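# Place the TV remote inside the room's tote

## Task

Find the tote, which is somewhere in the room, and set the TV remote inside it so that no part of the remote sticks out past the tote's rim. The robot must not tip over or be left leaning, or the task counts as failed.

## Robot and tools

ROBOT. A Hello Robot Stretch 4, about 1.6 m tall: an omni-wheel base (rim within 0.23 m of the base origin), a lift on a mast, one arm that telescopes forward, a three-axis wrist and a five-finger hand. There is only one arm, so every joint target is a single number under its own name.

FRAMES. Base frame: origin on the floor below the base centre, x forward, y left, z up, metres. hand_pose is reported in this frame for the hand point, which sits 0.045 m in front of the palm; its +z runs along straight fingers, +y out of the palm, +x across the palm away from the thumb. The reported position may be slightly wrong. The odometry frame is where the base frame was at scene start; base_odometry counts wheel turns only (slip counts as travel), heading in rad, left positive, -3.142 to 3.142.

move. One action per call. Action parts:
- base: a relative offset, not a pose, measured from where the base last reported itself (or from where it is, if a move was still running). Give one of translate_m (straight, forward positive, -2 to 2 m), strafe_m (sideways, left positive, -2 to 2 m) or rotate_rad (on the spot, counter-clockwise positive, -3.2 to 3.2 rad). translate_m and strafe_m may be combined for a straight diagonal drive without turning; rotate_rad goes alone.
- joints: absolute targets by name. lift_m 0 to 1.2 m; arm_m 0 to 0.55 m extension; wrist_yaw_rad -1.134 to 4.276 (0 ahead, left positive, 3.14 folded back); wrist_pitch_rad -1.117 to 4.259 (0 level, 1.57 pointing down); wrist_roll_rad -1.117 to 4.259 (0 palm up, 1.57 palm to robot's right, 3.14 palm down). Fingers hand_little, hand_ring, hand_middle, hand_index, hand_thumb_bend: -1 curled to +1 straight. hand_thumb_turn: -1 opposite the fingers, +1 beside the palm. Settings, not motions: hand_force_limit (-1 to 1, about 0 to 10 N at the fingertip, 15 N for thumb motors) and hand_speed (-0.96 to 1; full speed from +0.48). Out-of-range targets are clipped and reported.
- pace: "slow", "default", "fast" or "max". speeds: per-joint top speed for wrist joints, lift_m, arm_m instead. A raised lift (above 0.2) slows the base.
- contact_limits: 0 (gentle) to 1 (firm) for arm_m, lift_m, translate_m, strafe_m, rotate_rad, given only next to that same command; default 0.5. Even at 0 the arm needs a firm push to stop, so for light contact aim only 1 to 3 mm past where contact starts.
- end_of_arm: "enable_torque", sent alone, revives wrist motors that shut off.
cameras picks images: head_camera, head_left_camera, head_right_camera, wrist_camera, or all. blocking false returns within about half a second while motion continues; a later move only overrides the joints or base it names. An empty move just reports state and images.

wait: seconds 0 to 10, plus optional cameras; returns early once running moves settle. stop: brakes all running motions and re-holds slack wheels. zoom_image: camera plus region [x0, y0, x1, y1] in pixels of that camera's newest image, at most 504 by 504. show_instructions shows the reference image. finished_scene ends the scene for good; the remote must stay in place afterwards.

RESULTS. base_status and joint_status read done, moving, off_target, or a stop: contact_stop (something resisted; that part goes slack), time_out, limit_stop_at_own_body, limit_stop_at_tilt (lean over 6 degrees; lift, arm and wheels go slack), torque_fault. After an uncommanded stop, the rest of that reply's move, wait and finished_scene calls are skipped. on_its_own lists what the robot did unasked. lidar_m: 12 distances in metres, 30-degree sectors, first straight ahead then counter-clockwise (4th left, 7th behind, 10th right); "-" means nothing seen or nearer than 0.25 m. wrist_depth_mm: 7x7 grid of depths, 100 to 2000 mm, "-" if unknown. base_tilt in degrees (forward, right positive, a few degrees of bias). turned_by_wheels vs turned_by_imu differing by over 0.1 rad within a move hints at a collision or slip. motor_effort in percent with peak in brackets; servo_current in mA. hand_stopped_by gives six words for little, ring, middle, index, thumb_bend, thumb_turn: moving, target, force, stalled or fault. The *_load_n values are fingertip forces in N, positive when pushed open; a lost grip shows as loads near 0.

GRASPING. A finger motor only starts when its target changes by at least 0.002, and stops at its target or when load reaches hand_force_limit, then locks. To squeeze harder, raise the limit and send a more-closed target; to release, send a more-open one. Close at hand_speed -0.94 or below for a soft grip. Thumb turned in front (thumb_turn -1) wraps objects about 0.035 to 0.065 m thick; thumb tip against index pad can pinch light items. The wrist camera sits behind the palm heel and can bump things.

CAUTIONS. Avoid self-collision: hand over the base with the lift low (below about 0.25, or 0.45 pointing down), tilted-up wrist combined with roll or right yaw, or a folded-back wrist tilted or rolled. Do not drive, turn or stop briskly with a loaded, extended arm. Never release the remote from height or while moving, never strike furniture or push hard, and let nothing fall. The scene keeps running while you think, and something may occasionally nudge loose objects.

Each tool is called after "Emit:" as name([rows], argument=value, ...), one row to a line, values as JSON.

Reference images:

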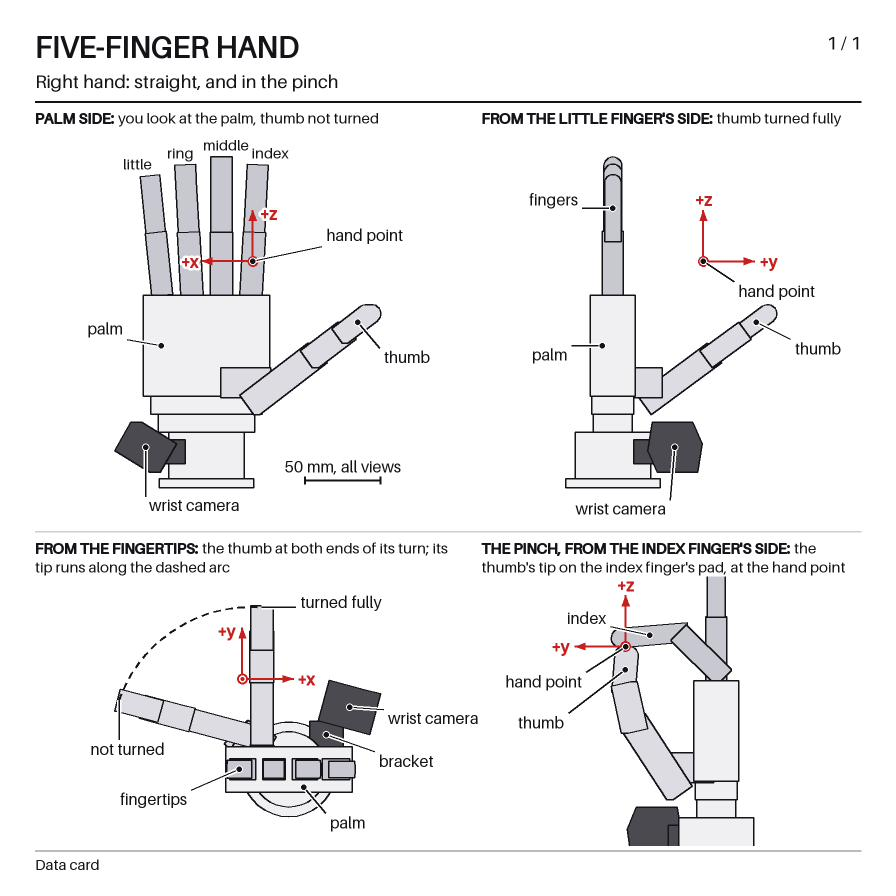

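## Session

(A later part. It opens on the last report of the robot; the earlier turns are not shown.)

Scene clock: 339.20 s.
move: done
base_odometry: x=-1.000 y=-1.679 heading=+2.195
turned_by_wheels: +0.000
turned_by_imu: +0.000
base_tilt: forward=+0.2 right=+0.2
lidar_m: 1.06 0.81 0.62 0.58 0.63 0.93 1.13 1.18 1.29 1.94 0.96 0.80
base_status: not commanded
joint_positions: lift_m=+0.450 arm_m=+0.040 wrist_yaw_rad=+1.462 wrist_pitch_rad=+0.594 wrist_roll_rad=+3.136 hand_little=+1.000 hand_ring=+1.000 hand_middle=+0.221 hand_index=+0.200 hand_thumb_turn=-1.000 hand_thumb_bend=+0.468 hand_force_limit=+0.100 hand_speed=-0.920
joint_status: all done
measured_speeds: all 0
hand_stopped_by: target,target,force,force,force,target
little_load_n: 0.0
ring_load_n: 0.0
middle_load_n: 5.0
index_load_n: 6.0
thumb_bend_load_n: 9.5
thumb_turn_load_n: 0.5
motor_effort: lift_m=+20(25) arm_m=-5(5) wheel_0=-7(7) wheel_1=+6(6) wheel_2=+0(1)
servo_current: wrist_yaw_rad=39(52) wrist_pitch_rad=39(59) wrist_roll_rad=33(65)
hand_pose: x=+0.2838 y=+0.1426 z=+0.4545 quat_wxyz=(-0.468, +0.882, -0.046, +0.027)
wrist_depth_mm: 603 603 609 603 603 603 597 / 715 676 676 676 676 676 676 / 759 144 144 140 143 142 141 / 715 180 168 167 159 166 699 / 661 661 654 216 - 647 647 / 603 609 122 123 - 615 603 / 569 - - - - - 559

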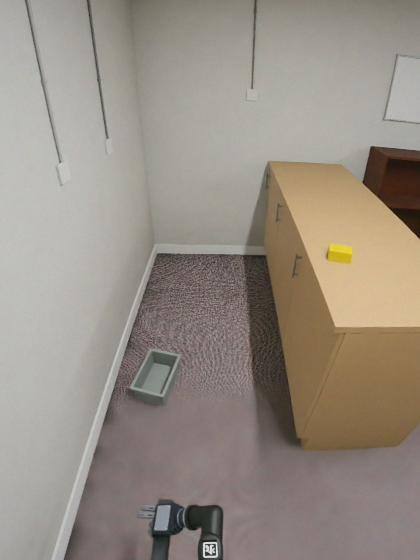

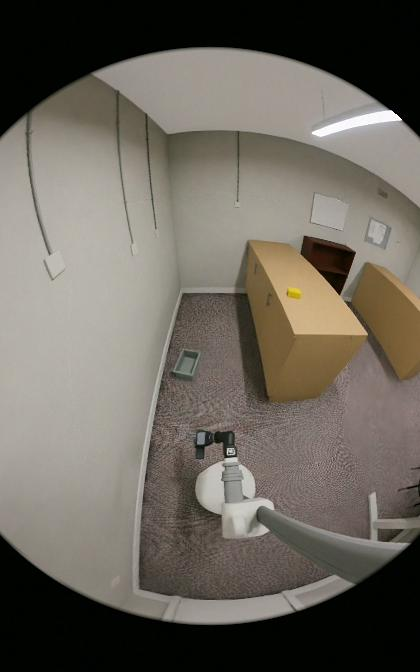

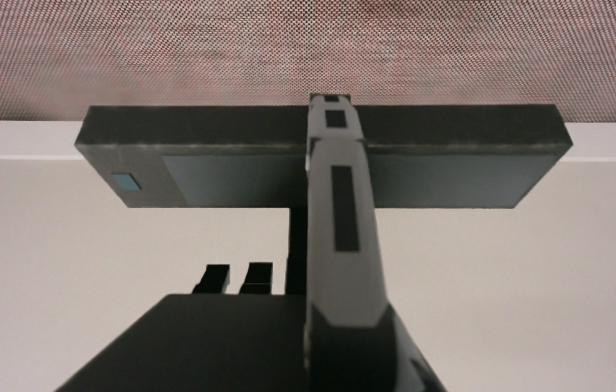

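Emit:
zoom_image(camera="head_camera", region=[125, 342, 185, 412])

Emit:
move(joints={"hand_ring": 0.4, "hand_little": 0.4, "wrist_yaw_rad": 1.329}, cameras=["wrist_camera"])

Scaled by 7.200 from the camera's image (finer frame: 1200x1600).

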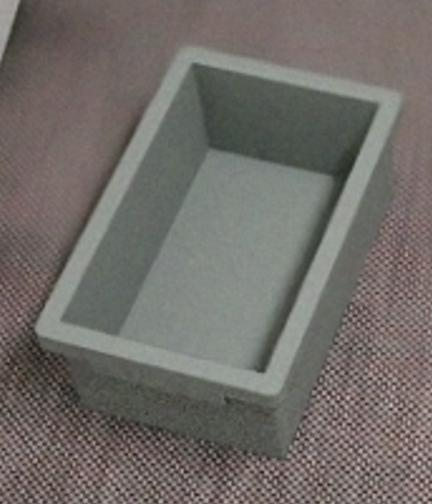

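Scene clock: 376.43 s.
move: done
base_odometry: x=-1.000 y=-1.679 heading=+2.195
turned_by_wheels: +0.000
turned_by_imu: +0.000
base_tilt: forward=+0.2 right=+0.2
lidar_m: 1.04 0.28 0.63 0.60 0.64 0.97 1.10 1.20 1.28 1.96 0.97 0.80
base_status: not commanded
joint_positions: lift_m=+0.450 arm_m=+0.040 wrist_yaw_rad=+1.332 wrist_pitch_rad=+0.594 wrist_roll_rad=+3.136 hand_little=+0.400 hand_ring=+0.400 hand_middle=+0.221 hand_index=+0.200 hand_thumb_turn=-1.000 hand_thumb_bend=+0.468 hand_force_limit=+0.100 hand_speed=-0.920
joint_status: all done
measured_speeds: all 0
hand_stopped_by: target,target,force,force,force,target
little_load_n: 0.0
ring_load_n: 0.0
middle_load_n: 5.0
index_load_n: 6.0
thumb_bend_load_n: 9.5
thumb_turn_load_n: 0.5
motor_effort: lift_m=+19(20) arm_m=-4(5) wheel_0=-6(7) wheel_1=+6(6) wheel_2=+0(1)
servo_current: wrist_yaw_rad=39(91) wrist_pitch_rad=39(52) wrist_roll_rad=46(65)
hand_pose: x=+0.3017 y=+0.1320 z=+0.4545 quat_wxyz=(-0.466, +0.877, -0.103, +0.057)
wrist_depth_mm: 609 609 603 603 597 597 597 / 707 683 676 676 676 676 676 / 820 144 144 140 142 142 142 / 820 180 168 167 159 166 654 / 741 715 179 174 - 634 615 / 683 668 132 122 - 585 569 / 634 - - - - - 539

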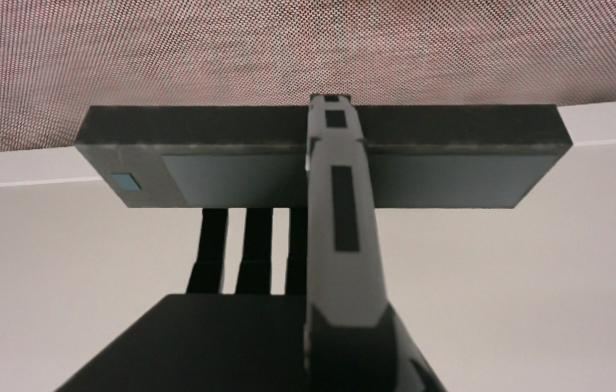

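Emit:
move(base={"translate_m": 0.64, "strafe_m": 0.171}, joints={"arm_m": 0.3}, cameras=["all"])

Scene clock: 413.27 s.
move: done
base_odometry: x=-1.513 y=-1.260 heading=+2.196
turned_by_wheels: +0.001
turned_by_imu: -0.002
base_tilt: forward=+0.2 right=+0.2
lidar_m: 0.40 0.37 0.41 0.40 0.43 0.65 1.75 1.87 1.75 0.52 0.53 0.82
base_status: done
joint_positions: lift_m=+0.450 arm_m=+0.300 wrist_yaw_rad=+1.332 wrist_pitch_rad=+0.594 wrist_roll_rad=+3.136 hand_little=+0.400 hand_ring=+0.400 hand_middle=+0.221 hand_index=+0.200 hand_thumb_turn=-1.000 hand_thumb_bend=+0.468 hand_force_limit=+0.100 hand_speed=-0.920
joint_status: all done
measured_speeds: all 0
hand_stopped_by: target,target,force,force,force,target
little_load_n: 0.0
ring_load_n: 0.0
middle_load_n: 5.0
index_load_n: 6.0
thumb_bend_load_n: 9.0
thumb_turn_load_n: 0.5
motor_effort: lift_m=+20(20) arm_m=+5(7) wheel_0=+4(11) wheel_1=+7(17) wheel_2=-3(21)
servo_current: wrist_yaw_rad=46(52) wrist_pitch_rad=39(52) wrist_roll_rad=52(72)
hand_pose: x=+0.5616 y=+0.1320 z=+0.4544 quat_wxyz=(-0.466, +0.877, -0.103, +0.057)
wrist_depth_mm: 609 603 603 580 580 569 - / 654 151 574 564 544 525 504 / 585 144 144 140 142 142 141 / 530 180 168 168 159 166 418 / 480 462 179 174 - 404 389 / 439 430 132 123 - 373 366 / 410 - - - - - 338
pictures: head_camera, head_left_camera, head_right_camera, wrist_camera

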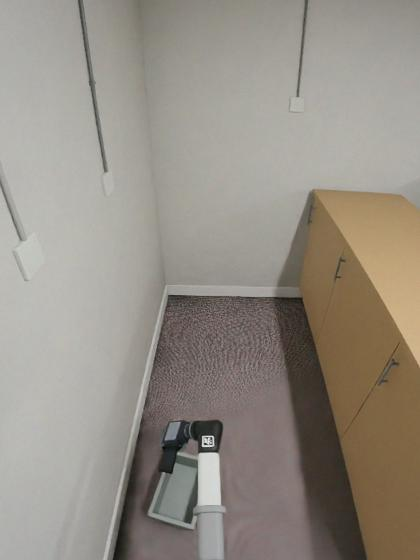

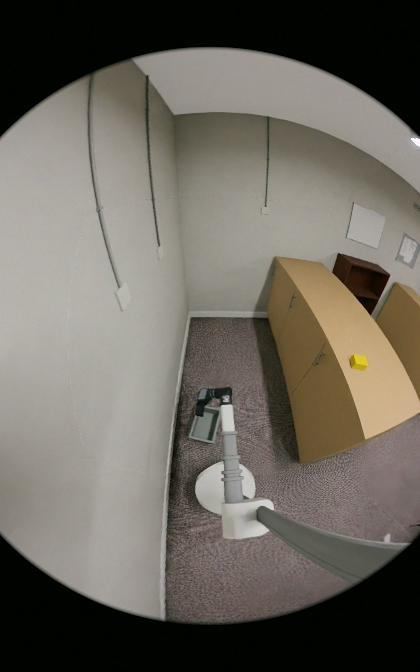

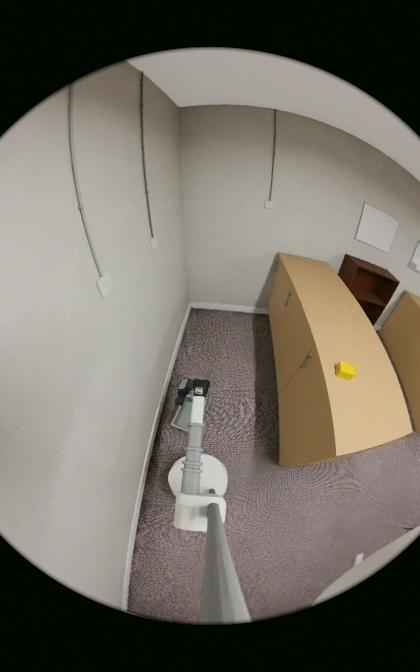

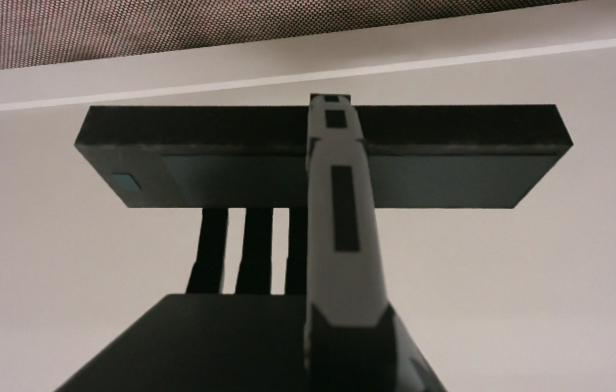

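Emit:
zoom_image(camera="head_camera", region=[120, 400, 250, 540])

Scaled by 3.600 from the camera's image (finer frame: 1200x1600).

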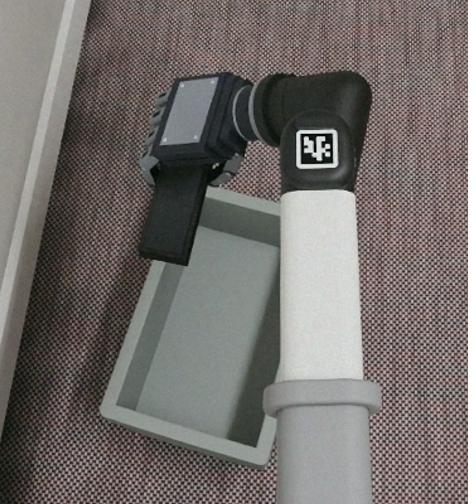

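Emit:
move(joints={"lift_m": 0.19}, cameras=["head_camera"])

Emit:
zoom_image(camera="head_camera", region=[120, 440, 230, 550])

Scene clock: 432.83 s.
move: done
base_odometry: x=-1.513 y=-1.260 heading=+2.196
turned_by_wheels: +0.000
turned_by_imu: +0.000
base_tilt: forward=+0.2 right=+0.2
lidar_m: 0.38 0.37 0.41 0.37 0.42 0.62 1.71 1.84 1.76 0.54 0.57 0.84
base_status: not commanded
joint_positions: lift_m=+0.190 arm_m=+0.300 wrist_yaw_rad=+1.332 wrist_pitch_rad=+0.594 wrist_roll_rad=+3.136 hand_little=+0.400 hand_ring=+0.400 hand_middle=+0.221 hand_index=+0.200 hand_thumb_turn=-1.000 hand_thumb_bend=+0.468 hand_force_limit=+0.100 hand_speed=-0.920
joint_status: all done
measured_speeds: all 0
hand_stopped_by: target,target,force,force,force,target
little_load_n: 0.0
ring_load_n: 0.0
middle_load_n: 5.0
index_load_n: 6.0
thumb_bend_load_n: 9.5
thumb_turn_load_n: 0.0
motor_effort: lift_m=+20(24) arm_m=+4(5) wheel_0=+4(4) wheel_1=+8(8) wheel_2=-3(3)
servo_current: wrist_yaw_rad=39(52) wrist_pitch_rad=20(52) wrist_roll_rad=46(65)
hand_pose: x=+0.5616 y=+0.1320 z=+0.1945 quat_wxyz=(-0.466, +0.877, -0.103, +0.057)
wrist_depth_mm: 312 182 293 297 301 306 270 / 366 206 267 276 285 289 265 / 433 144 144 140 142 142 141 / 500 171 168 167 159 166 - / 473 455 178 174 - 402 389 / 442 427 132 123 - 373 362 / 410 - - - - - 340

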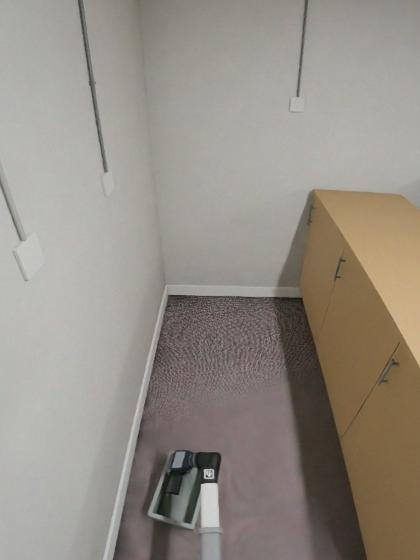

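Scaled by 4.582 from the camera's image (finer frame: 1200x1600).

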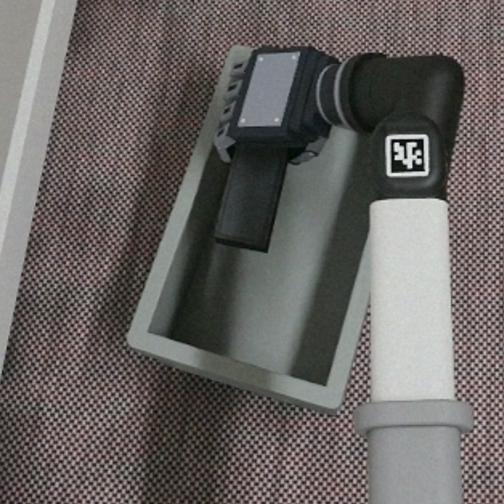

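Emit:
move(joints={"arm_m": 0.252, "lift_m": 0.165}, cameras=["head_camera"])

Emit:
zoom_image(camera="head_camera", region=[120, 440, 230, 550])

Scene clock: 448.20 s.
move: done
base_odometry: x=-1.513 y=-1.260 heading=+2.196
turned_by_wheels: +0.000
turned_by_imu: +0.000
base_tilt: forward=+0.3 right=+0.2
lidar_m: 0.39 0.37 0.39 0.38 0.42 0.64 1.74 1.85 1.75 0.55 0.56 0.84
base_status: not commanded
joint_positions: lift_m=+0.165 arm_m=+0.252 wrist_yaw_rad=+1.332 wrist_pitch_rad=+0.594 wrist_roll_rad=+3.136 hand_little=+0.400 hand_ring=+0.400 hand_middle=+0.221 hand_index=+0.200 hand_thumb_turn=-1.000 hand_thumb_bend=+0.468 hand_force_limit=+0.100 hand_speed=-0.920
joint_status: all done
measured_speeds: all 0
hand_stopped_by: target,target,force,force,force,target
little_load_n: 0.0
ring_load_n: 0.0
middle_load_n: 5.0
index_load_n: 6.0
thumb_bend_load_n: 9.5
thumb_turn_load_n: 0.5
motor_effort: lift_m=+19(24) arm_m=-4(6) wheel_0=+3(4) wheel_1=+7(8) wheel_2=-2(3)
servo_current: wrist_yaw_rad=39(52) wrist_pitch_rad=39(46) wrist_roll_rad=59(65)
hand_pose: x=+0.5137 y=+0.1320 z=+0.1695 quat_wxyz=(-0.466, +0.877, -0.103, +0.057)
wrist_depth_mm: - 279 279 278 278 264 203 / - 277 283 293 301 274 200 / 226 144 144 140 143 142 141 / 473 171 168 167 159 166 - / - 452 175 174 - 397 389 / 439 430 132 122 - 373 368 / 407 - - - - - 342

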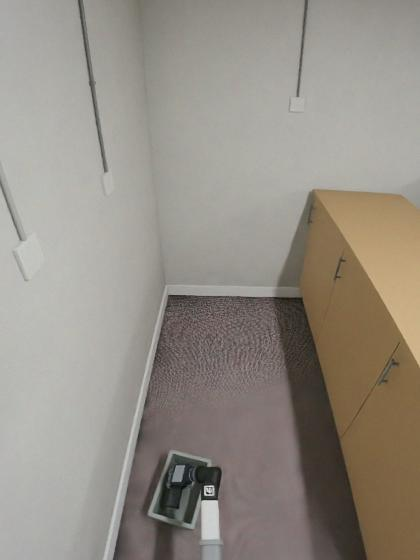

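Scaled by 4.582 from the camera's image (finer frame: 1200x1600).

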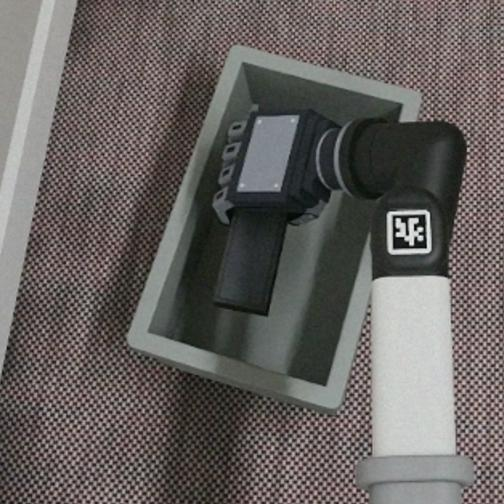

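Emit:
move(joints={"lift_m": 0.08}, speeds={"lift_m": 0.08}, contact_limits={"lift_m": 0.1}, cameras=["head_camera", "wrist_camera"])

Emit:
zoom_image(camera="head_camera", region=[120, 440, 230, 550])

Scene clock: 456.07 s.
move: done
base_odometry: x=-1.513 y=-1.260 heading=+2.196
turned_by_wheels: +0.000
turned_by_imu: +0.000
base_tilt: forward=+0.2 right=+0.2
lidar_m: 0.36 0.39 0.41 0.38 0.42 0.65 1.75 1.85 1.79 0.54 0.57 0.84
base_status: not commanded
joint_positions: lift_m=+0.080 arm_m=+0.252 wrist_yaw_rad=+1.332 wrist_pitch_rad=+0.594 wrist_roll_rad=+3.136 hand_little=+0.400 hand_ring=+0.400 hand_middle=+0.221 hand_index=+0.200 hand_thumb_turn=-1.000 hand_thumb_bend=+0.468 hand_force_limit=+0.100 hand_speed=-0.920
joint_status: all done
measured_speeds: all 0
hand_stopped_by: target,target,force,force,force,target
little_load_n: 0.0
ring_load_n: 0.0
middle_load_n: 5.0
index_load_n: 6.0
thumb_bend_load_n: 9.5
thumb_turn_load_n: 0.5
motor_effort: lift_m=+19(24) arm_m=-5(5) wheel_0=+4(4) wheel_1=+8(8) wheel_2=-2(3)
servo_current: wrist_yaw_rad=52(52) wrist_pitch_rad=33(52) wrist_roll_rad=20(72)
contact_limits: lift_m 0.1
hand_pose: x=+0.5137 y=+0.1320 z=+0.0845 quat_wxyz=(-0.466, +0.877, -0.103, +0.057)
wrist_depth_mm: 191 196 195 - - - - / - 208 208 207 208 207 200 / - 144 144 141 143 142 141 / - 180 168 167 159 166 196 / 208 213 181 181 - 228 195 / 196 198 132 123 - 216 202 / 407 - - - - - 343

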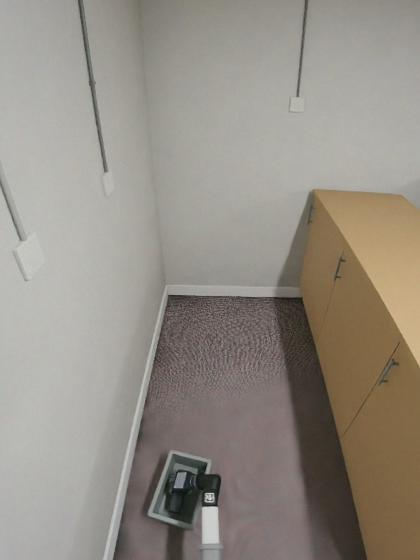

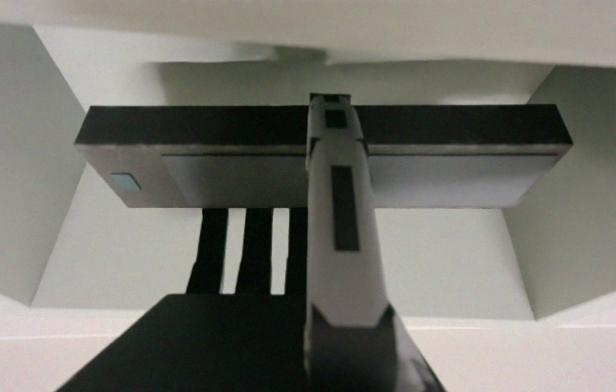

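Scaled by 4.582 from the camera's image (finer frame: 1200x1600).

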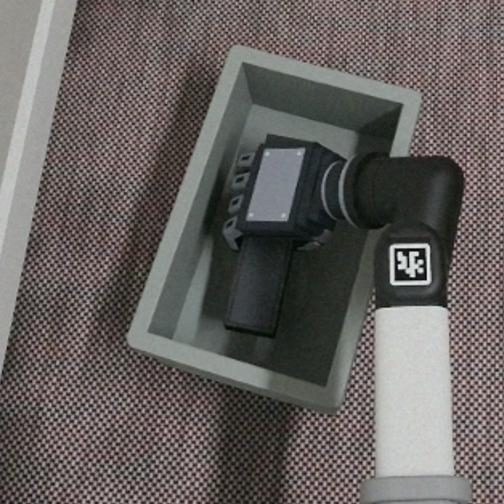

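Emit:
move(joints={"arm_m": 0.265}, pace="slow", cameras=[])

Emit:
move(joints={"lift_m": 0.05}, speeds={"lift_m": 0.04}, contact_limits={"lift_m": 0.1}, cameras=["head_camera", "wrist_camera"])

Emit:
zoom_image(camera="head_camera", region=[120, 440, 230, 550])

Scene clock: 466.80 s.
move: done
base_odometry: x=-1.513 y=-1.260 heading=+2.196
turned_by_wheels: +0.000
turned_by_imu: +0.000
base_tilt: forward=+0.2 right=+0.2
lidar_m: 0.34 0.35 0.41 0.38 0.44 0.63 1.73 1.88 1.75 0.55 0.55 0.84
base_status: not commanded
joint_positions: lift_m=+0.080 arm_m=+0.265 wrist_yaw_rad=+1.332 wrist_pitch_rad=+0.594 wrist_roll_rad=+3.136 hand_little=+0.400 hand_ring=+0.400 hand_middle=+0.221 hand_index=+0.200 hand_thumb_turn=-1.000 hand_thumb_bend=+0.468 hand_force_limit=+0.100 hand_speed=-0.920
joint_status: all done
measured_speeds: all 0
hand_stopped_by: target,target,force,force,force,target
little_load_n: 0.0
ring_load_n: 0.0
middle_load_n: 5.0
index_load_n: 6.0
thumb_bend_load_n: 9.0
thumb_turn_load_n: 0.5
motor_effort: lift_m=+20(20) arm_m=+5(6) wheel_0=+4(4) wheel_1=+8(8) wheel_2=-2(3)
servo_current: wrist_yaw_rad=39(46) wrist_pitch_rad=39(46) wrist_roll_rad=39(65)
contact_limits: lift_m 0.1
hand_pose: x=+0.5266 y=+0.1320 z=+0.0845 quat_wxyz=(-0.466, +0.877, -0.103, +0.057)
wrist_depth_mm: 186 190 189 189 190 195 - / - 209 208 208 207 207 207 / - 144 144 141 143 142 141 / - 171 169 167 159 166 212 / - 209 180 181 - 226 220 / 191 195 132 123 - 211 209 / 407 - - - - - 342

Scene clock: 467.97 s.
move: done
base_odometry: x=-1.513 y=-1.260 heading=+2.196
turned_by_wheels: +0.000
turned_by_imu: +0.000
base_tilt: forward=+0.2 right=+0.1
lidar_m: 0.36 0.38 0.39 0.38 0.43 0.64 1.76 1.86 1.76 0.54 0.57 0.82
base_status: not commanded
joint_positions: lift_m=+0.050 arm_m=+0.265 wrist_yaw_rad=+1.332 wrist_pitch_rad=+0.594 wrist_roll_rad=+3.136 hand_little=+0.400 hand_ring=+0.400 hand_middle=+0.221 hand_index=+0.200 hand_thumb_turn=-1.000 hand_thumb_bend=+0.468 hand_force_limit=+0.100 hand_speed=-0.920
joint_status: all done
measured_speeds: all 0
hand_stopped_by: target,target,force,force,force,target
little_load_n: 0.0
ring_load_n: 0.0
middle_load_n: 5.0
index_load_n: 6.0
thumb_bend_load_n: 9.5
thumb_turn_load_n: 0.5
motor_effort: lift_m=+19(22) arm_m=+5(5) wheel_0=+4(4) wheel_1=+7(8) wheel_2=-1(3)
servo_current: wrist_yaw_rad=46(52) wrist_pitch_rad=39(52) wrist_roll_rad=52(65)
contact_limits: lift_m 0.1
hand_pose: x=+0.5266 y=+0.1320 z=+0.0545 quat_wxyz=(-0.466, +0.877, -0.103, +0.057)
wrist_depth_mm: - - - - - - - / - - - - - - - / - - - - - - - / - 219 187 - - - - / - 208 180 181 - 226 219 / 189 194 132 123 - 210 206 / 180 - - - - - 198

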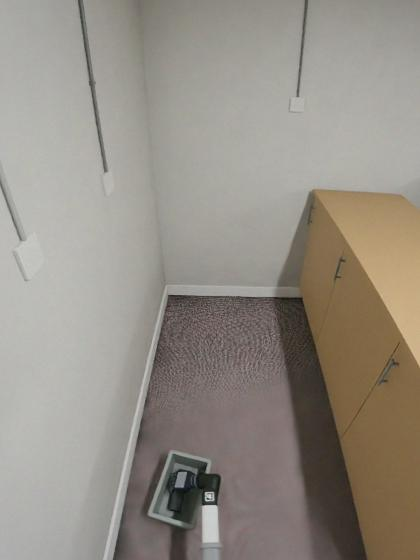

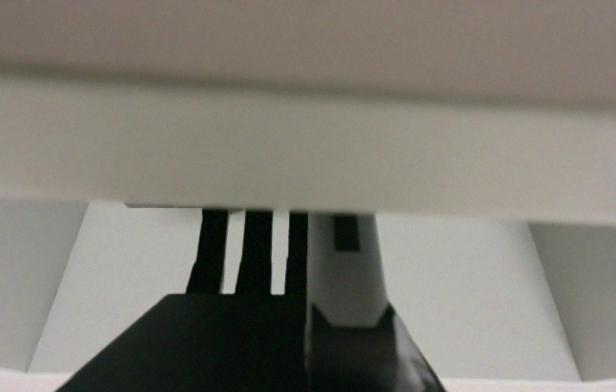

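Scaled by 4.582 from the camera's image (finer frame: 1200x1600).

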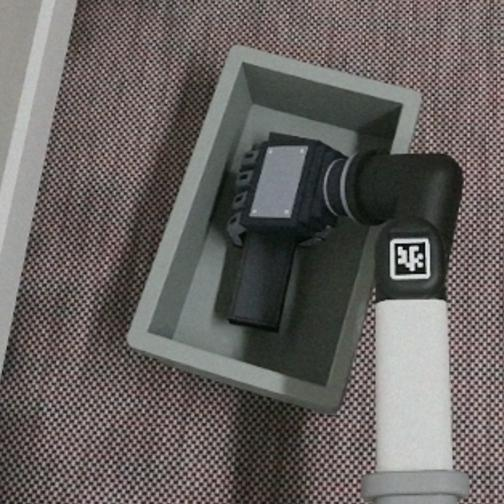

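Emit:
move(joints={"lift_m": 0.038}, speeds={"lift_m": 0.02}, contact_limits={"lift_m": 0.05}, cameras=["wrist_camera"])

Emit:
move(joints={"lift_m": 0.033}, speeds={"lift_m": 0.02}, contact_limits={"lift_m": 0.05}, cameras=["wrist_camera"])

Scene clock: 473.30 s.
move: done
base_odometry: x=-1.513 y=-1.260 heading=+2.196
turned_by_wheels: +0.000
turned_by_imu: +0.000
base_tilt: forward=+0.2 right=+0.2
lidar_m: 0.37 0.38 0.42 0.40 0.44 0.64 1.73 1.87 1.79 0.55 0.55 0.83
base_status: not commanded
joint_positions: lift_m=+0.038 arm_m=+0.265 wrist_yaw_rad=+1.332 wrist_pitch_rad=+0.594 wrist_roll_rad=+3.136 hand_little=+0.400 hand_ring=+0.400 hand_middle=+0.221 hand_index=+0.200 hand_thumb_turn=-1.000 hand_thumb_bend=+0.468 hand_force_limit=+0.100 hand_speed=-0.920
joint_status: all done
measured_speeds: all 0
hand_stopped_by: target,target,force,force,force,target
little_load_n: 0.0
ring_load_n: -0.5
middle_load_n: 5.0
index_load_n: 6.0
thumb_bend_load_n: 9.5
thumb_turn_load_n: 0.5
motor_effort: lift_m=+20(21) arm_m=+4(5) wheel_0=+3(4) wheel_1=+8(8) wheel_2=-2(3)
servo_current: wrist_yaw_rad=46(46) wrist_pitch_rad=39(52) wrist_roll_rad=39(72)
contact_limits: lift_m 0.05
hand_pose: x=+0.5266 y=+0.1320 z=+0.0425 quat_wxyz=(-0.466, +0.877, -0.103, +0.057)
wrist_depth_mm: - - - - - - - / - - - - - - - / - - - - - - - / - - - - - - - / - - - - - - - / - - - - - - - / 178 - - - - 196 195

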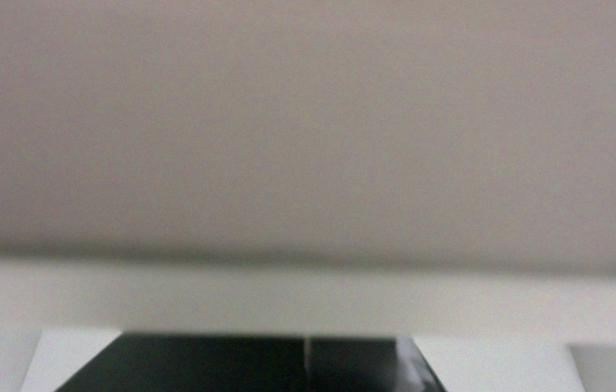

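Scene clock: 473.90 s.
move: done
base_odometry: x=-1.513 y=-1.260 heading=+2.196
turned_by_wheels: +0.000
turned_by_imu: +0.000
base_tilt: forward=+0.2 right=+0.2
lidar_m: 0.36 0.38 0.42 0.39 0.44 0.62 1.75 1.85 1.75 0.52 0.57 0.84
base_status: not commanded
joint_positions: lift_m=+0.033 arm_m=+0.265 wrist_yaw_rad=+1.332 wrist_pitch_rad=+0.594 wrist_roll_rad=+3.136 hand_little=+0.400 hand_ring=+0.400 hand_middle=+0.221 hand_index=+0.200 hand_thumb_turn=-1.000 hand_thumb_bend=+0.468 hand_force_limit=+0.100 hand_speed=-0.920
joint_status: all done
measured_speeds: all 0
hand_stopped_by: target,target,force,force,force,target
little_load_n: 0.0
ring_load_n: 0.0
middle_load_n: 5.0
index_load_n: 6.0
thumb_bend_load_n: 9.0
thumb_turn_load_n: 0.5
motor_effort: lift_m=+19(23) arm_m=+4(5) wheel_0=+4(4) wheel_1=+8(8) wheel_2=-3(3)
servo_current: wrist_yaw_rad=39(46) wrist_pitch_rad=46(52) wrist_roll_rad=52(72)
contact_limits: lift_m 0.05
hand_pose: x=+0.5266 y=+0.1320 z=+0.0375 quat_wxyz=(-0.466, +0.877, -0.103, +0.057)
wrist_depth_mm: - - - - - - - / - - - - - - - / - - - - - - - / - - - - - - - / - - - - - - - / - - - - - - - / - - - - - - -

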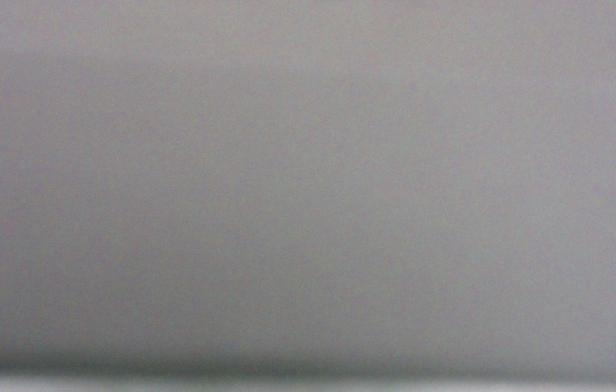

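Emit:
move(base={"strafe_m": -0.013, "translate_m": -0.003}, pace="slow", cameras=["wrist_camera", "head_camera"])

Emit:
zoom_image(camera="head_camera", region=[120, 440, 230, 550])

Scene clock: 483.33 s.
move: done
base_odometry: x=-1.501 y=-1.255 heading=+2.196
turned_by_wheels: +0.000
turned_by_imu: +0.001
base_tilt: forward=+0.2 right=+0.2
lidar_m: 0.41 0.38 0.42 0.40 0.43 0.69 1.74 1.85 1.76 0.51 0.56 0.78
base_status: done
joint_positions: lift_m=+0.033 arm_m=+0.265 wrist_yaw_rad=+1.332 wrist_pitch_rad=+0.594 wrist_roll_rad=+3.136 hand_little=+0.400 hand_ring=+0.400 hand_middle=+0.221 hand_index=+0.200 hand_thumb_turn=-1.000 hand_thumb_bend=+0.468 hand_force_limit=+0.100 hand_speed=-0.920
joint_status: not commanded
measured_speeds: all 0
hand_stopped_by: target,target,force,force,force,target
little_load_n: 0.0
ring_load_n: 0.0
middle_load_n: 5.0
index_load_n: 6.0
thumb_bend_load_n: 9.5
thumb_turn_load_n: 0.5
motor_effort: lift_m=+19(19) arm_m=+4(5) wheel_0=+9(14) wheel_1=-9(12) wheel_2=+3(11)
servo_current: wrist_yaw_rad=39(52) wrist_pitch_rad=39(59) wrist_roll_rad=59(59)
contact_limits: lift_m 0.05
hand_pose: x=+0.5266 y=+0.1320 z=+0.0375 quat_wxyz=(-0.466, +0.877, -0.103, +0.057)
wrist_depth_mm: - - - - - - - / - - - - - - - / - - - - - - - / - - - - - - - / - - - - - - - / - - - - - - - / - - - - - - -
pictures: head_camera, wrist_camera

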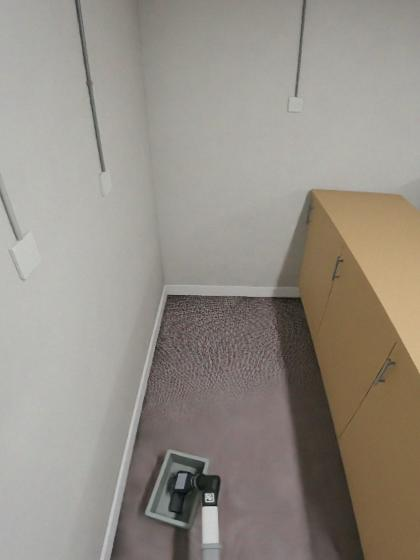

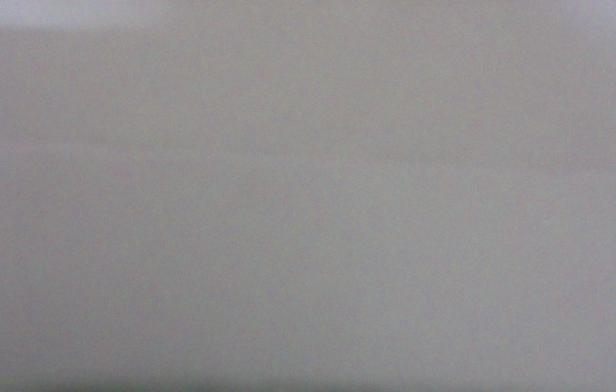

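Scaled by 4.582 from the camera's image (finer frame: 1200x1600).

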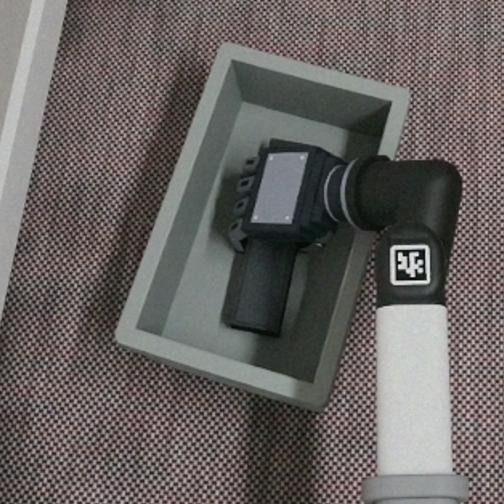

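Emit:
move(joints={"lift_m": 0.0295}, speeds={"lift_m": 0.02}, contact_limits={"lift_m": 0.02})

Emit:
move(joints={"lift_m": 0.026}, speeds={"lift_m": 0.02}, contact_limits={"lift_m": 0.02})

Scene clock: 486.10 s.
move: done
base_odometry: x=-1.501 y=-1.255 heading=+2.196
turned_by_wheels: +0.000
turned_by_imu: +0.000
base_tilt: forward=+0.2 right=+0.2
lidar_m: 0.41 0.37 0.42 0.41 0.45 0.66 1.74 1.85 1.73 0.51 0.55 0.82
base_status: not commanded
joint_positions: lift_m=+0.030 arm_m=+0.265 wrist_yaw_rad=+1.332 wrist_pitch_rad=+0.594 wrist_roll_rad=+3.136 hand_little=+0.400 hand_ring=+0.400 hand_middle=+0.221 hand_index=+0.200 hand_thumb_turn=-1.000 hand_thumb_bend=+0.468 hand_force_limit=+0.100 hand_speed=-0.920
joint_status: all done
measured_speeds: all 0
hand_stopped_by: target,target,force,force,force,target
little_load_n: 0.0
ring_load_n: -0.5
middle_load_n: 5.0
index_load_n: 6.0
thumb_bend_load_n: 9.5
thumb_turn_load_n: 0.0
motor_effort: lift_m=+19(22) arm_m=+4(5) wheel_0=+8(9) wheel_1=-9(9) wheel_2=+3(4)
servo_current: wrist_yaw_rad=46(46) wrist_pitch_rad=46(46) wrist_roll_rad=33(65)
contact_limits: lift_m 0.02
hand_pose: x=+0.5266 y=+0.1320 z=+0.0340 quat_wxyz=(-0.466, +0.877, -0.103, +0.057)
wrist_depth_mm: - - - - - - - / - - - - - - - / - - - - - - - / - - - - - - - / - - - - - - - / - - - - - - - / - - - - - - -
pictures: none

Scene clock: 486.63 s.
move: done
base_odometry: x=-1.501 y=-1.255 heading=+2.196
turned_by_wheels: +0.000
turned_by_imu: +0.000
base_tilt: forward=+0.2 right=+0.2
lidar_m: 0.37 0.41 0.42 0.41 0.46 0.65 1.75 1.88 1.75 0.54 0.56 0.81
base_status: not commanded
joint_positions: lift_m=+0.026 arm_m=+0.265 wrist_yaw_rad=+1.332 wrist_pitch_rad=+0.594 wrist_roll_rad=+3.136 hand_little=+0.400 hand_ring=+0.400 hand_middle=+0.221 hand_index=+0.200 hand_thumb_turn=-1.000 hand_thumb_bend=+0.468 hand_force_limit=+0.100 hand_speed=-0.920
joint_status: all done
measured_speeds: all 0
hand_stopped_by: target,target,force,force,force,target
little_load_n: 0.0
ring_load_n: 0.5
middle_load_n: 5.0
index_load_n: 5.5
thumb_bend_load_n: 9.5
thumb_turn_load_n: 0.5
motor_effort: lift_m=+19(21) arm_m=+4(5) wheel_0=+8(8) wheel_1=-8(9) wheel_2=+3(4)
servo_current: wrist_yaw_rad=39(46) wrist_pitch_rad=39(52) wrist_roll_rad=39(52)
contact_limits: lift_m 0.02
hand_pose: x=+0.5266 y=+0.1320 z=+0.0305 quat_wxyz=(-0.466, +0.877, -0.103, +0.057)
wrist_depth_mm: - - - - - - - / - - - - - - - / - - - - - - - / - - - - - - - / - - - - - - - / - - - - - - - / - - - - - - -
pictures: none

Emit:
move(joints={"lift_m": 0.0235}, speeds={"lift_m": 0.02}, contact_limits={"lift_m": 0.0}, cameras=["wrist_camera"])

Emit:
move(joints={"lift_m": 0.021}, speeds={"lift_m": 0.02}, contact_limits={"lift_m": 0.0})

Scene clock: 490.27 s.
move: done
base_odometry: x=-1.501 y=-1.255 heading=+2.196
turned_by_wheels: +0.000
turned_by_imu: +0.000
base_tilt: forward=+0.2 right=+0.2
lidar_m: 0.41 0.36 0.43 0.40 0.43 0.68 1.71 1.84 1.74 0.53 0.54 0.82
base_status: not commanded
joint_positions: lift_m=+0.024 arm_m=+0.265 wrist_yaw_rad=+1.332 wrist_pitch_rad=+0.594 wrist_roll_rad=+3.137 hand_little=+0.400 hand_ring=+0.400 hand_middle=+0.221 hand_index=+0.200 hand_thumb_turn=-1.000 hand_thumb_bend=+0.468 hand_force_limit=+0.100 hand_speed=-0.920
joint_status: all done
measured_speeds: all 0
hand_stopped_by: target,target,force,force,force,target
little_load_n: 0.0
ring_load_n: 0.0
middle_load_n: 4.5
index_load_n: 5.5
thumb_bend_load_n: 9.5
thumb_turn_load_n: 0.5
motor_effort: lift_m=+17(20) arm_m=+4(5) wheel_0=+8(8) wheel_1=-8(9) wheel_2=+3(3)
servo_current: wrist_yaw_rad=33(46) wrist_pitch_rad=39(46) wrist_roll_rad=46(59)
contact_limits: lift_m 0
hand_pose: x=+0.5266 y=+0.1320 z=+0.0282 quat_wxyz=(-0.466, +0.877, -0.103, +0.057)
wrist_depth_mm: - - - - - - - / - - - - - - - / - - - - - - - / - - - - - - - / - - - - - - - / - - - - - - - / - - - - - - -

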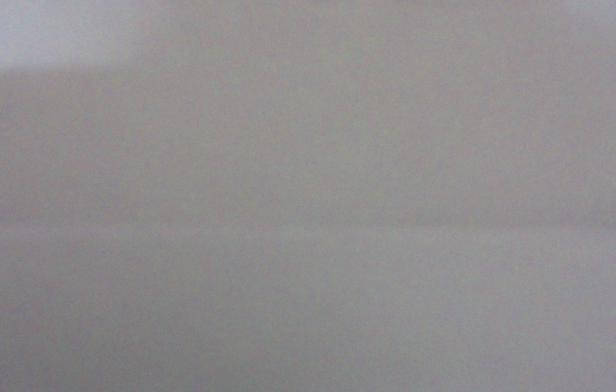

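Scene clock: 490.73 s.
move: done
base_odometry: x=-1.501 y=-1.255 heading=+2.196
turned_by_wheels: +0.000
turned_by_imu: -0.001
base_tilt: forward=+0.2 right=+0.2
lidar_m: 0.38 0.35 0.41 0.40 0.42 0.66 1.75 1.85 1.75 0.53 0.51 0.81
base_status: not commanded
joint_positions: lift_m=+0.022 arm_m=+0.265 wrist_yaw_rad=+1.332 wrist_pitch_rad=+0.593 wrist_roll_rad=+3.137 hand_little=+0.400 hand_ring=+0.400 hand_middle=+0.221 hand_index=+0.200 hand_thumb_turn=-1.000 hand_thumb_bend=+0.468 hand_force_limit=+0.100 hand_speed=-0.920
joint_status: all done
measured_speeds: all 0
hand_stopped_by: target,target,force,force,force,target
little_load_n: 0.0
ring_load_n: 0.0
middle_load_n: 3.0
index_load_n: 5.0
thumb_bend_load_n: 10.5
thumb_turn_load_n: 1.0
motor_effort: lift_m=+15(17) arm_m=+4(5) wheel_0=+6(8) wheel_1=-9(9) wheel_2=+2(3)
servo_current: wrist_yaw_rad=52(52) wrist_pitch_rad=39(39) wrist_roll_rad=52(65)
contact_limits: lift_m 0
hand_pose: x=+0.5266 y=+0.1322 z=+0.0261 quat_wxyz=(-0.466, +0.877, -0.103, +0.057)
wrist_depth_mm: - - - - - - - / - - - - - - - / - - - - - - - / - - - - - - - / - - - - - - - / - - - - - - - / - - - - - - -
pictures: none

Emit:
move(joints={"hand_thumb_bend": 0.56})

Emit:
move(joints={"hand_index": 0.28, "hand_middle": 0.3, "hand_thumb_bend": 0.66}, cameras=["head_camera"])

Emit:
zoom_image(camera="head_camera", region=[120, 440, 230, 550])

Scene clock: 494.63 s.
move: done
base_odometry: x=-1.501 y=-1.255 heading=+2.196
turned_by_wheels: +0.000
turned_by_imu: +0.000
base_tilt: forward=+0.2 right=+0.2
lidar_m: 0.37 0.35 0.40 0.41 0.46 0.65 1.75 1.88 1.75 0.53 0.55 0.82
base_status: not commanded
joint_positions: lift_m=+0.022 arm_m=+0.265 wrist_yaw_rad=+1.332 wrist_pitch_rad=+0.592 wrist_roll_rad=+3.137 hand_little=+0.400 hand_ring=+0.400 hand_middle=+0.220 hand_index=+0.199 hand_thumb_turn=-1.000 hand_thumb_bend=+0.560 hand_force_limit=+0.100 hand_speed=-0.920
joint_status: all done
measured_speeds: all 0
hand_stopped_by: target,target,force,force,target,target
little_load_n: 0.0
ring_load_n: 0.0
middle_load_n: 0.0
index_load_n: 0.0
thumb_bend_load_n: 0.0
thumb_turn_load_n: 0.0
motor_effort: lift_m=+16(16) arm_m=+4(5) wheel_0=+6(6) wheel_1=-8(9) wheel_2=+2(3)
servo_current: wrist_yaw_rad=46(46) wrist_pitch_rad=33(52) wrist_roll_rad=52(65)
contact_limits: lift_m 0
hand_pose: x=+0.5267 y=+0.1324 z=+0.0261 quat_wxyz=(-0.467, +0.877, -0.103, +0.057)
wrist_depth_mm: - - - - - - - / - - - - - - - / - - - - - - - / - - - - - - - / - - - - - - - / - - - - - - - / - - - - - - -
pictures: none

Scene clock: 495.97 s.
move: done
base_odometry: x=-1.501 y=-1.255 heading=+2.196
turned_by_wheels: +0.000
turned_by_imu: +0.000
base_tilt: forward=+0.2 right=+0.2
lidar_m: 0.39 0.37 0.42 0.39 0.42 0.67 1.75 1.88 1.73 0.53 0.54 0.77
base_status: not commanded
joint_positions: lift_m=+0.022 arm_m=+0.265 wrist_yaw_rad=+1.331 wrist_pitch_rad=+0.592 wrist_roll_rad=+3.137 hand_little=+0.400 hand_ring=+0.400 hand_middle=+0.299 hand_index=+0.280 hand_thumb_turn=-1.000 hand_thumb_bend=+0.660 hand_force_limit=+0.100 hand_speed=-0.920
joint_status: all done
measured_speeds: all 0
hand_stopped_by: target,target,target,target,target,target
little_load_n: 0.0
ring_load_n: 0.0
middle_load_n: -2.5
index_load_n: 0.0
thumb_bend_load_n: 0.0
thumb_turn_load_n: 0.0
motor_effort: lift_m=+16(16) arm_m=+4(5) wheel_0=+6(6) wheel_1=-8(9) wheel_2=+2(3)
servo_current: wrist_yaw_rad=39(46) wrist_pitch_rad=39(46) wrist_roll_rad=52(72)
contact_limits: lift_m 0
hand_pose: x=+0.5267 y=+0.1324 z=+0.0261 quat_wxyz=(-0.467, +0.877, -0.103, +0.057)
wrist_depth_mm: - - - - - - - / - - - - - - - / - - - - - - - / - - - - - - - / - - - - - - - / - - - - - - - / - - - - - - -

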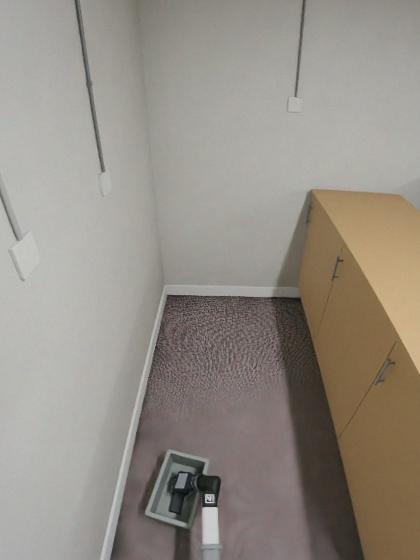

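Scaled by 4.582 from the camera's image (finer frame: 1200x1600).

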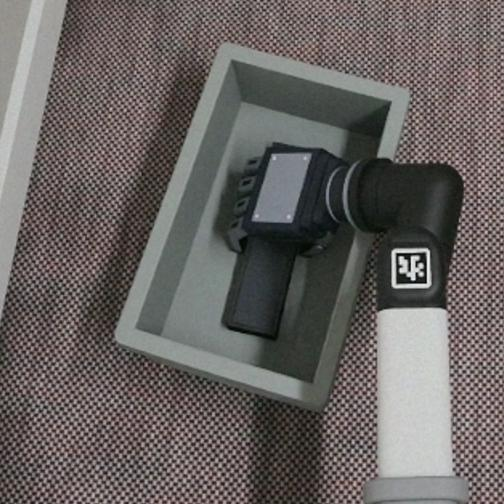

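Emit:
move(joints={"lift_m": 0.026}, speeds={"lift_m": 0.02})

Emit:
move(joints={"hand_thumb_bend": 0.8, "hand_index": 0.34, "hand_middle": 0.34})

Emit:
move(joints={"lift_m": 0.06}, speeds={"lift_m": 0.03}, cameras=["head_camera", "wrist_camera"])

Emit:
zoom_image(camera="head_camera", region=[120, 440, 230, 550])

Scene clock: 499.77 s.
move: done
base_odometry: x=-1.501 y=-1.255 heading=+2.196
turned_by_wheels: +0.000
turned_by_imu: +0.000
base_tilt: forward=+0.2 right=+0.2
lidar_m: 0.40 0.35 0.40 0.42 0.45 0.65 1.75 1.85 1.75 0.53 0.53 0.83
base_status: not commanded
joint_positions: lift_m=+0.026 arm_m=+0.265 wrist_yaw_rad=+1.331 wrist_pitch_rad=+0.592 wrist_roll_rad=+3.137 hand_little=+0.400 hand_ring=+0.400 hand_middle=+0.299 hand_index=+0.280 hand_thumb_turn=-1.000 hand_thumb_bend=+0.660 hand_force_limit=+0.100 hand_speed=-0.920
joint_status: all done
measured_speeds: all 0
hand_stopped_by: target,target,target,target,target,target
little_load_n: -0.5
ring_load_n: 0.0
middle_load_n: 0.0
index_load_n: -0.5
thumb_bend_load_n: 0.0
thumb_turn_load_n: 0.0
motor_effort: lift_m=+25(26) arm_m=+4(5) wheel_0=+6(6) wheel_1=-8(9) wheel_2=+2(3)
servo_current: wrist_yaw_rad=39(46) wrist_pitch_rad=39(46) wrist_roll_rad=59(59)
hand_pose: x=+0.5267 y=+0.1323 z=+0.0303 quat_wxyz=(-0.467, +0.877, -0.103, +0.057)
wrist_depth_mm: - - - - - - - / - - - - - - - / - - - - - - - / - - - - - - - / - - - - - - - / - - - - - - - / - - - - - - -
pictures: none

Scene clock: 501.47 s.
move: done
base_odometry: x=-1.501 y=-1.255 heading=+2.196
turned_by_wheels: +0.000
turned_by_imu: +0.000
base_tilt: forward=+0.2 right=+0.2
lidar_m: 0.38 0.38 0.43 0.41 0.45 0.67 1.74 1.86 1.73 0.52 0.54 0.78
base_status: not commanded
joint_positions: lift_m=+0.026 arm_m=+0.265 wrist_yaw_rad=+1.331 wrist_pitch_rad=+0.592 wrist_roll_rad=+3.137 hand_little=+0.400 hand_ring=+0.400 hand_middle=+0.340 hand_index=+0.340 hand_thumb_turn=-1.000 hand_thumb_bend=+0.800 hand_force_limit=+0.100 hand_speed=-0.920
joint_status: all done
measured_speeds: all 0
hand_stopped_by: target,target,target,target,target,target
little_load_n: 0.0
ring_load_n: 0.0
middle_load_n: 0.0
index_load_n: 0.0
thumb_bend_load_n: 0.0
thumb_turn_load_n: 0.0
motor_effort: lift_m=+25(25) arm_m=+4(5) wheel_0=+6(6) wheel_1=-8(9) wheel_2=+2(3)
servo_current: wrist_yaw_rad=39(52) wrist_pitch_rad=20(59) wrist_roll_rad=39(65)
hand_pose: x=+0.5267 y=+0.1323 z=+0.0303 quat_wxyz=(-0.467, +0.877, -0.103, +0.057)
wrist_depth_mm: - - - - - - - / - - - - - - - / - - - - - - - / - - - - - - - / - - - - - - - / - - - - - - - / - - - - - - -
pictures: none

Scene clock: 502.97 s.
move: done
base_odometry: x=-1.501 y=-1.255 heading=+2.196
turned_by_wheels: +0.000
turned_by_imu: +0.000
base_tilt: forward=+0.2 right=+0.1
lidar_m: 0.38 0.37 0.42 0.40 0.44 0.66 1.74 1.84 1.74 0.55 0.54 0.84
base_status: not commanded
joint_positions: lift_m=+0.060 arm_m=+0.265 wrist_yaw_rad=+1.331 wrist_pitch_rad=+0.592 wrist_roll_rad=+3.137 hand_little=+0.400 hand_ring=+0.400 hand_middle=+0.340 hand_index=+0.340 hand_thumb_turn=-1.000 hand_thumb_bend=+0.800 hand_force_limit=+0.100 hand_speed=-0.920
joint_status: all done
measured_speeds: all 0
hand_stopped_by: target,target,target,target,target,target
little_load_n: 0.0
ring_load_n: 0.0
middle_load_n: 0.0
index_load_n: 0.0
thumb_bend_load_n: 0.0
thumb_turn_load_n: 0.0
motor_effort: lift_m=+25(29) arm_m=+4(5) wheel_0=+6(6) wheel_1=-8(9) wheel_2=+3(3)
servo_current: wrist_yaw_rad=46(46) wrist_pitch_rad=33(46) wrist_roll_rad=59(72)
hand_pose: x=+0.5267 y=+0.1323 z=+0.0644 quat_wxyz=(-0.467, +0.877, -0.103, +0.057)
wrist_depth_mm: - - - - - - - / - - - - - - - / - - - - - - - / - 238 236 191 - 251 223 / - 223 179 178 - 236 212 / - 206 132 122 - 218 212 / 413 - - - - 208 342

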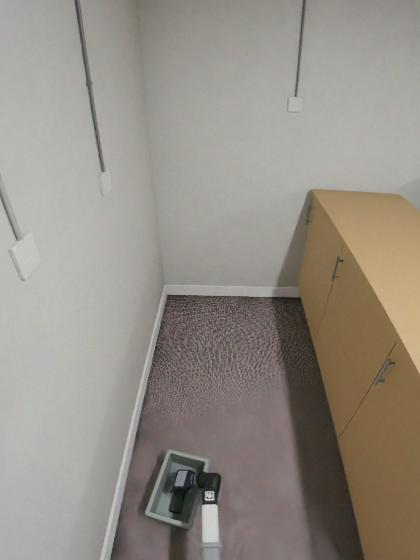

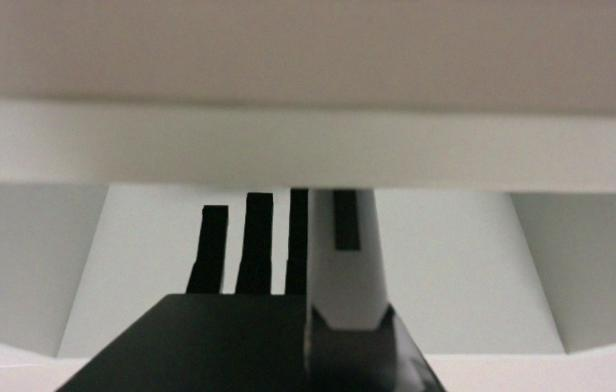

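Scaled by 4.582 from the camera's image (finer frame: 1200x1600).

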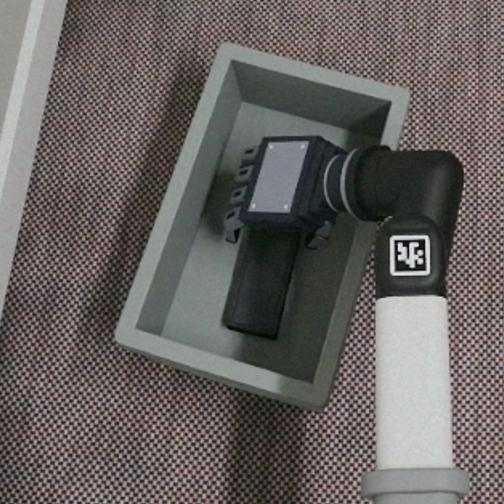

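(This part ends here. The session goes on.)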